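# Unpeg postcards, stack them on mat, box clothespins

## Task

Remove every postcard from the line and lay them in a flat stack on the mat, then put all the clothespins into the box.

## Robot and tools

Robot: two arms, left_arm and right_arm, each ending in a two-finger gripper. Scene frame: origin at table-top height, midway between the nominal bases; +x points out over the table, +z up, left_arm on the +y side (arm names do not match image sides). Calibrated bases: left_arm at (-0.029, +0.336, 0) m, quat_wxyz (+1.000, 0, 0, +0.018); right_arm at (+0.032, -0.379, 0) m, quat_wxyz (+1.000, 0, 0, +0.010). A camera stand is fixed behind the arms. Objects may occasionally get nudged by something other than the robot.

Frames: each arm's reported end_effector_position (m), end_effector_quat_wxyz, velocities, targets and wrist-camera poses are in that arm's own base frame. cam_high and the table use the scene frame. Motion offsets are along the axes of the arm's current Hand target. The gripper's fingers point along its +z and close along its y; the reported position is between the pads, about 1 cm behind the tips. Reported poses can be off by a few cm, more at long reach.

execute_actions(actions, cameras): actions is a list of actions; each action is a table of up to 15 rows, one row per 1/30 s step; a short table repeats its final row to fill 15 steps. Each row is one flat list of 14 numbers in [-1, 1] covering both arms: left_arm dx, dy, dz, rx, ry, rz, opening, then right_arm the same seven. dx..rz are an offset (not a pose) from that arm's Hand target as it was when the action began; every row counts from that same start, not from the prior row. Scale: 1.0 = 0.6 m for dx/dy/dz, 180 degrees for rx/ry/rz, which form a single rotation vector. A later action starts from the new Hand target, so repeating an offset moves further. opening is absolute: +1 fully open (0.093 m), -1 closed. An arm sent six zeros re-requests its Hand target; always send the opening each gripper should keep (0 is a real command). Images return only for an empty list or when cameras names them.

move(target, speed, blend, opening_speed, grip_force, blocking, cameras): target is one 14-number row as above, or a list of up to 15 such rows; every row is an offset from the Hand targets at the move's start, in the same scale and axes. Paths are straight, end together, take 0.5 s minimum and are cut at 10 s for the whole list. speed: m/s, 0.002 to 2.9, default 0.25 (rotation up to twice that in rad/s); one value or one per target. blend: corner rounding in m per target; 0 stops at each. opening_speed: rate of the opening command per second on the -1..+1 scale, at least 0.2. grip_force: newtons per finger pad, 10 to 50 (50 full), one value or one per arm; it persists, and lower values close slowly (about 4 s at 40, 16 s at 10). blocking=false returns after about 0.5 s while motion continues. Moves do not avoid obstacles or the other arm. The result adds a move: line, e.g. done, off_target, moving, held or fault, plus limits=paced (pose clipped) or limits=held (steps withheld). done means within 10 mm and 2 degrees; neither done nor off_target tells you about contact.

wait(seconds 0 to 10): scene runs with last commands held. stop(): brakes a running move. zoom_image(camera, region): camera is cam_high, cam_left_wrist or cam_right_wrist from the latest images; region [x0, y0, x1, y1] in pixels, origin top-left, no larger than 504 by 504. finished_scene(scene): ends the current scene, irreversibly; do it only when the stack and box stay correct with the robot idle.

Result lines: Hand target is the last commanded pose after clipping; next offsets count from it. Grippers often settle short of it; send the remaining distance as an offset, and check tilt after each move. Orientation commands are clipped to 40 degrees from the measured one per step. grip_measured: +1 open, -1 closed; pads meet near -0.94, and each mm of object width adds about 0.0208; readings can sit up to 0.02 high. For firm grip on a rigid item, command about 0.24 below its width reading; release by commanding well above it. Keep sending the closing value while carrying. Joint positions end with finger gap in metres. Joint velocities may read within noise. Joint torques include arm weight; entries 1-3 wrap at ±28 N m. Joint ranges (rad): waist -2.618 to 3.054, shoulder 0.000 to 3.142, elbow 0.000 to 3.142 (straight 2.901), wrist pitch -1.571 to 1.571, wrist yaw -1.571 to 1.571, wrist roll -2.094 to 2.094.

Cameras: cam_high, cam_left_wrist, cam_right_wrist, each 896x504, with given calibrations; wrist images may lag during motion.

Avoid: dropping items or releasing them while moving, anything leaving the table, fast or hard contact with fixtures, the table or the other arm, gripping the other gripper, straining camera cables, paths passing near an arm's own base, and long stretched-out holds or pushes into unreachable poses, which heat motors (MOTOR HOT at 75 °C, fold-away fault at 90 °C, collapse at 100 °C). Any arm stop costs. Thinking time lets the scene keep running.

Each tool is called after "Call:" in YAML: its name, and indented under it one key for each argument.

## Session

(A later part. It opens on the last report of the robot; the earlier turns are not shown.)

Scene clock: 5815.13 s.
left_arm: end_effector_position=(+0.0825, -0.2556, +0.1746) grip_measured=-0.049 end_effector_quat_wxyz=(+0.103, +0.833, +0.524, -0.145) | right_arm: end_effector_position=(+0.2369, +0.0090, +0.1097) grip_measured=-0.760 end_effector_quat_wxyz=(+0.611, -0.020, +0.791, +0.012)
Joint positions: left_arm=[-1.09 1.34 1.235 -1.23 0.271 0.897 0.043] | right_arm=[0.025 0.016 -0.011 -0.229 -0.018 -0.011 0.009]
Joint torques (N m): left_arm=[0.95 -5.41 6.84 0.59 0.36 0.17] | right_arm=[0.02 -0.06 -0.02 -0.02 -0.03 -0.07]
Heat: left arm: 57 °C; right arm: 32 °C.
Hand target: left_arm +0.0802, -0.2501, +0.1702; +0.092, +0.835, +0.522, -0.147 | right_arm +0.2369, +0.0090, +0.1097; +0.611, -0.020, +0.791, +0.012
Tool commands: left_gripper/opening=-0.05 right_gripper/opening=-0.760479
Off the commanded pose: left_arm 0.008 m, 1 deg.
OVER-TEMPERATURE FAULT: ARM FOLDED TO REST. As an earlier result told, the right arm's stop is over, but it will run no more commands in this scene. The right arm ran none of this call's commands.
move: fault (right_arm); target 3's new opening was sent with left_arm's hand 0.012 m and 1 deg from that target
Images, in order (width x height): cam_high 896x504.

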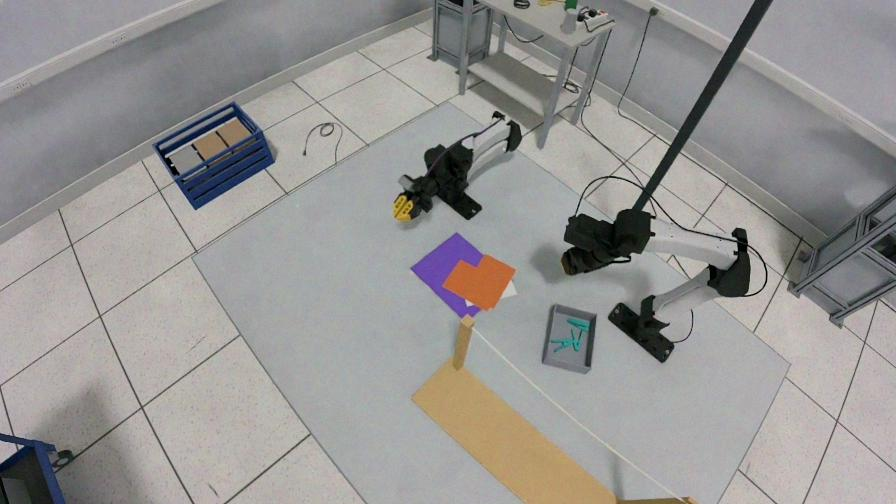

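Call:
move:
  target:
    - [-0.2095,0.3433,0.2713,0,0,0,0.86,0,0,0,0,0,0,-0.76]
    - [-0.1763,0.3433,0.3622,0,0,0,0.86,0,0,0,0,0,0,-0.76]
    - [-0.1763,0.3433,0.3622,0,0,0,-0.05,0,0,0,0,0,0,-0.76]
    - [-0.2208,0.3433,0.24,0,0,0,-0.05,0,0,0,0,0,0,-0.76]
    - [0,0,0,0,0,0,-0.05,0,0,0,0,0,0,-0.76]
  speed: [0.25,0.08,0.08,0.15,0.25]
  opening_speed: 0.6
  cameras: ["cam_high"]

Call:
zoom_image:
  camera: "cam_high"
  region: [390, 220, 540, 340]

Scene clock: 5837.83 s.
left_arm: end_effector_position=(+0.0824, -0.2556, +0.1746) grip_measured=-0.049 end_effector_quat_wxyz=(+0.103, +0.833, +0.524, -0.145) | right_arm: end_effector_position=(+0.2369, +0.0090, +0.1097) grip_measured=-0.760 end_effector_quat_wxyz=(+0.611, -0.020, +0.791, +0.012)
Joint positions: left_arm=[-1.09 1.34 1.235 -1.23 0.272 0.897 0.043] | right_arm=[0.025 0.016 -0.011 -0.229 -0.018 -0.011 0.009]
Joint torques (N m): left_arm=[0.95 -5.41 6.84 0.59 0.35 0.16] | right_arm=[0.09 -0.14 -0.03 -0.02 0 -0.11]
Heat: left arm: 57 °C; right arm: 32 °C.
Hand target: left_arm +0.0802, -0.2501, +0.1702; +0.092, +0.835, +0.522, -0.147 | right_arm +0.2369, +0.0090, +0.1097; +0.611, -0.020, +0.791, +0.012
Tool commands: left_gripper/opening=-0.05 right_gripper/opening=-0.760479
Off the commanded pose: left_arm 0.007 m, 1 deg.
OVER-TEMPERATURE FAULT: ARM FOLDED TO REST. As an earlier result told, the right arm's stop is over, but it will run no more commands in this scene. The right arm ran none of this call's commands.
move: fault (right_arm); target 3's new opening was sent with left_arm's hand 0.015 m and 2 deg from that target
Images, in order (width x height): cam_high 896x504.

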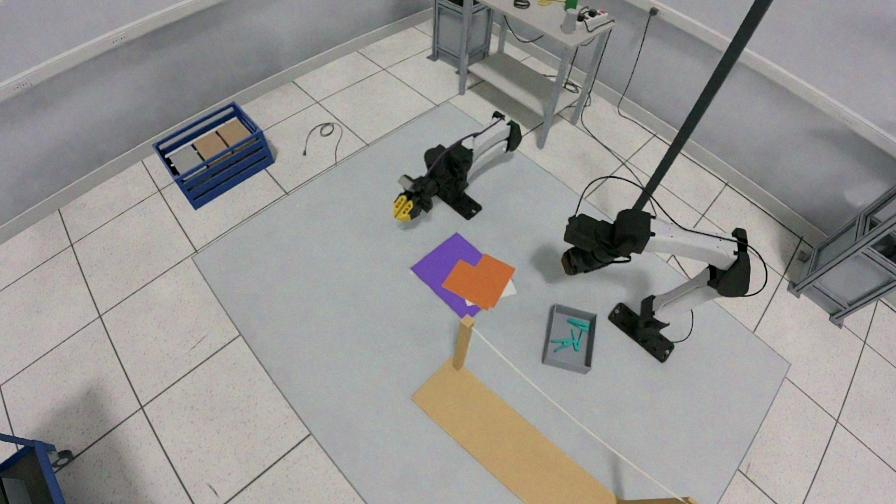

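Scaled by 3.360 from the camera's 896x504 image, which has a finer 1280x720 frame.

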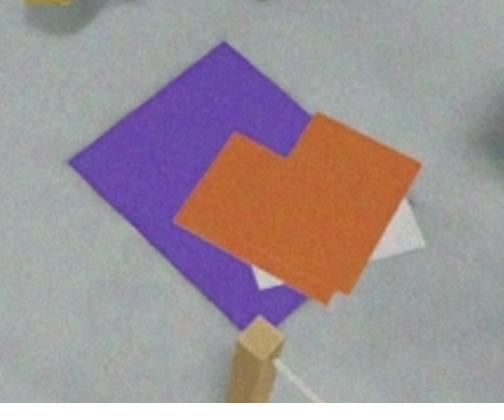

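Call:
move:
  target:
    - [-0.2095,0.3433,0.2713,0,0,0,0.86,0,0,0,0,0,0,-0.76]
    - [-0.1683,0.3433,0.3842,0,0,0,0.86,0,0,0,0,0,0,-0.76]
    - [-0.1683,0.3433,0.3842,0,0,0,-0.05,0,0,0,0,0,0,-0.76]
  speed: [0.25,0.08,0.08]
  opening_speed: 0.6
  cameras: ["cam_left_wrist"]

Scene clock: 5863.87 s.
left_arm: end_effector_position=(+0.1930, -0.5047, +0.0146) grip_measured=-0.048 end_effector_quat_wxyz=(+0.118, +0.835, +0.514, -0.157) | right_arm: end_effector_position=(+0.2369, +0.0090, +0.1097) grip_measured=-0.760 end_effector_quat_wxyz=(+0.611, -0.020, +0.791, +0.012)
Joint positions: left_arm=[-1.117 2.461 2.068 -0.903 0.289 0.882 0.043] | right_arm=[0.025 0.016 -0.011 -0.229 -0.018 -0.011 0.009]
Joint torques (N m): left_arm=[-0.21 -13.03 5.59 0.84 0.09 -0.08] | right_arm=[0.03 -0.06 -0.12 0.01 -0.03 -0.14]
Heat: left arm: 56 °C; right arm: 32 °C.
Hand target: left_arm +0.1890, -0.4963, -0.0122; +0.091, +0.835, +0.522, -0.147 | right_arm +0.2369, +0.0090, +0.1097; +0.611, -0.020, +0.791, +0.012
Tool commands: left_gripper/opening=-0.05 right_gripper/opening=-0.760479
Off the commanded pose: left_arm 0.028 m, 3 deg.
OVER-TEMPERATURE FAULT: ARM FOLDED TO REST. As an earlier result told, the right arm's stop is over, but it will run no more commands in this scene. The right arm ran none of this call's commands.
move: fault (right_arm), off_target (left_arm); target 3's new opening was sent with left_arm's hand 0.028 m and 3 deg from that target
camera_calibration:
cam_left_wrist: T_world_to_cam=[[-0.908791, 0.414249, -0.0499705, 0.383739], [0.407004, 0.906469, 0.112524, 0.408593], [0.0919096, 0.0819223, -0.992392, 0.129399], [0, 0, 0, 1]] pos_world=[0.170546, -0.539941, 0.101614]
Images, in order (width x height): cam_left_wrist 896x504.

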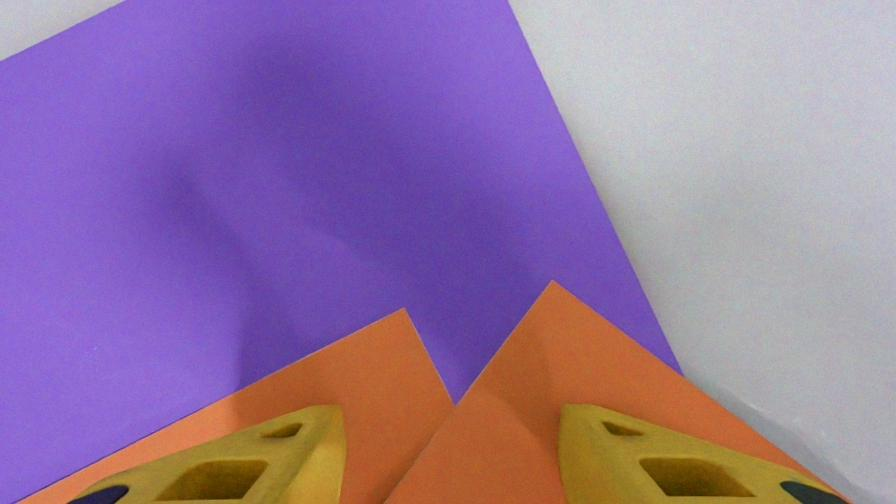

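Call:
move:
  target:
    - [-0.0513,0,-0.1409,0,0,0,-0.05,0,0,0,0,0,0,-0.76]
    - [0.1683,-0.3433,-0.3842,0,0,0,-0.05,0,0,0,0,0,0,-0.76]
  speed: [0.15,0.25]
  cameras: ["cam_high"]

Call:
zoom_image:
  camera: "cam_high"
  region: [390, 220, 540, 340]

Scene clock: 5874.20 s.
left_arm: end_effector_position=(+0.0813, -0.2561, +0.1750) grip_measured=-0.049 end_effector_quat_wxyz=(+0.102, +0.833, +0.523, -0.148) | right_arm: end_effector_position=(+0.2369, +0.0090, +0.1097) grip_measured=-0.760 end_effector_quat_wxyz=(+0.611, -0.020, +0.791, +0.012)
Joint positions: left_arm=[-1.09 1.34 1.235 -1.23 0.279 0.897 0.043] | right_arm=[0.025 0.016 -0.011 -0.229 -0.018 -0.011 0.009]
Joint torques (N m): left_arm=[0.96 -5.44 6.84 0.58 0.28 0.18] | right_arm=[0.08 -0.08 -0.05 0 -0.01 -0.11]
Heat: left arm: 56 °C; right arm: 32 °C.
Hand target: left_arm +0.0801, -0.2501, +0.1702; +0.092, +0.835, +0.522, -0.147 | right_arm +0.2369, +0.0090, +0.1097; +0.611, -0.020, +0.791, +0.012
Tool commands: left_gripper/opening=-0.05 right_gripper/opening=-0.760479
Off the commanded pose: left_arm 0.008 m, 1 deg.
OVER-TEMPERATURE FAULT: ARM FOLDED TO REST. As an earlier result told, the right arm's stop is over, but it will run no more commands in this scene. The right arm ran none of this call's commands.
move: fault (right_arm)
Images, in order (width x height): cam_high 896x504.

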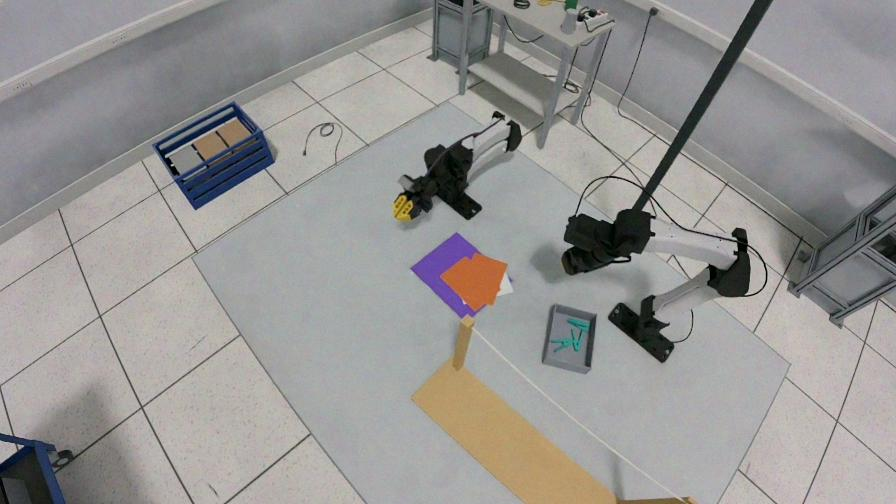

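Scaled by 3.360 from the camera's 896x504 image, which has a finer 1280x720 frame.

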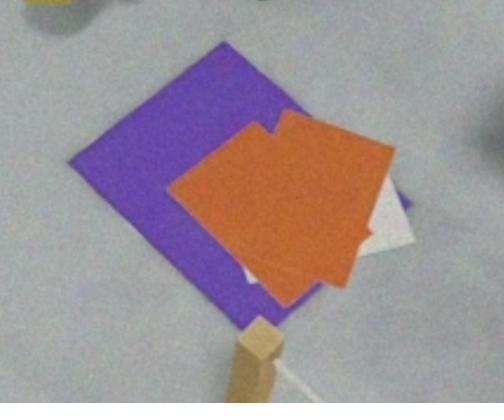

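Call:
move:
  target:
    - [-0.0702,0.323,0.2387,-0.1245,-0.0516,-0.2669,-0.05,0,0,0,0,0,0,-0.76]
    - [-0.0428,0.323,0.3138,-0.1245,-0.0516,-0.2669,-0.05,0,0,0,0,0,0,-0.76]
    - [-0.106,0.4107,0.3332,-0.1245,-0.0516,-0.2669,-0.05,0,0,0,0,0,0,-0.76]
    - [-0.172,0.4107,0.1517,-0.1245,-0.0516,-0.2669,-0.05,0,0,0,0,0,0,-0.76]
    - [0.056,0.0078,-0.0203,-0.1245,-0.0516,-0.2669,-0.05,0,0,0,0,0,0,-0.76]
  speed: [0.28,0.08,0.06,0.2,0.3]
  cameras: ["cam_high"]

Call:
zoom_image:
  camera: "cam_high"
  region: [390, 220, 540, 340]

Scene clock: 6013.97 s.
left_arm: end_effector_position=(+0.1025, -0.2257, +0.1798) grip_measured=-0.049 end_effector_quat_wxyz=(+0.232, +0.506, +0.817, -0.146) | right_arm: end_effector_position=(+0.2369, +0.0090, +0.1097) grip_measured=-0.760 end_effector_quat_wxyz=(+0.611, -0.020, +0.791, +0.012)
Joint positions: left_arm=[-1.161 0.982 0.952 -0.985 -0.024 -0.044 0.043] | right_arm=[0.025 0.016 -0.011 -0.229 -0.018 -0.011 0.009]
Joint torques (N m): left_arm=[-0.42 -2.21 6.86 1.15 -0.1 -0.12] | right_arm=[0.05 -0.13 -0.12 0 -0.03 -0.11]
Heat: left arm: 55 °C; right arm: 32 °C.
Hand target: left_arm +0.1000, -0.2200, +0.1703; +0.221, +0.505, +0.824, -0.135 | right_arm +0.2369, +0.0090, +0.1097; +0.611, -0.020, +0.791, +0.012
Tool commands: left_gripper/opening=-0.05 right_gripper/opening=-0.760479
Off the commanded pose: left_arm 0.012 m, 2 deg.
OVER-TEMPERATURE FAULT: ARM FOLDED TO REST. As an earlier result told, the right arm's stop is over, but it will run no more commands in this scene. The right arm ran none of this call's commands.
move: fault (right_arm), off_target (left_arm)
Images, in order (width x height): cam_high 896x504.

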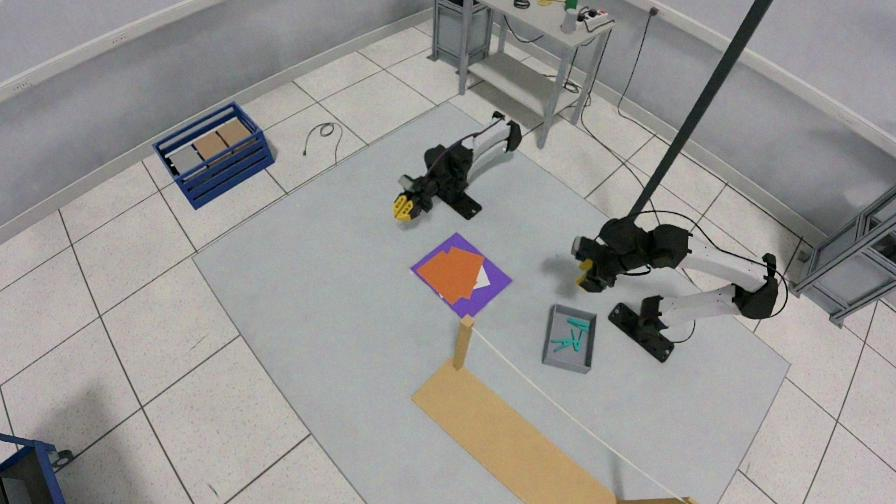

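Scaled by 3.360 from the camera's 896x504 image, which has a finer 1280x720 frame.

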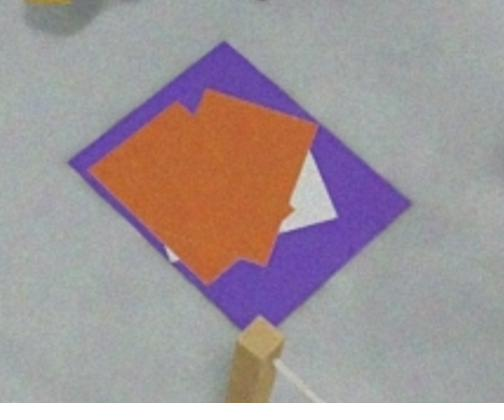

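Call:
finished_scene:
  scene: 1

The scene is finished: the task was done.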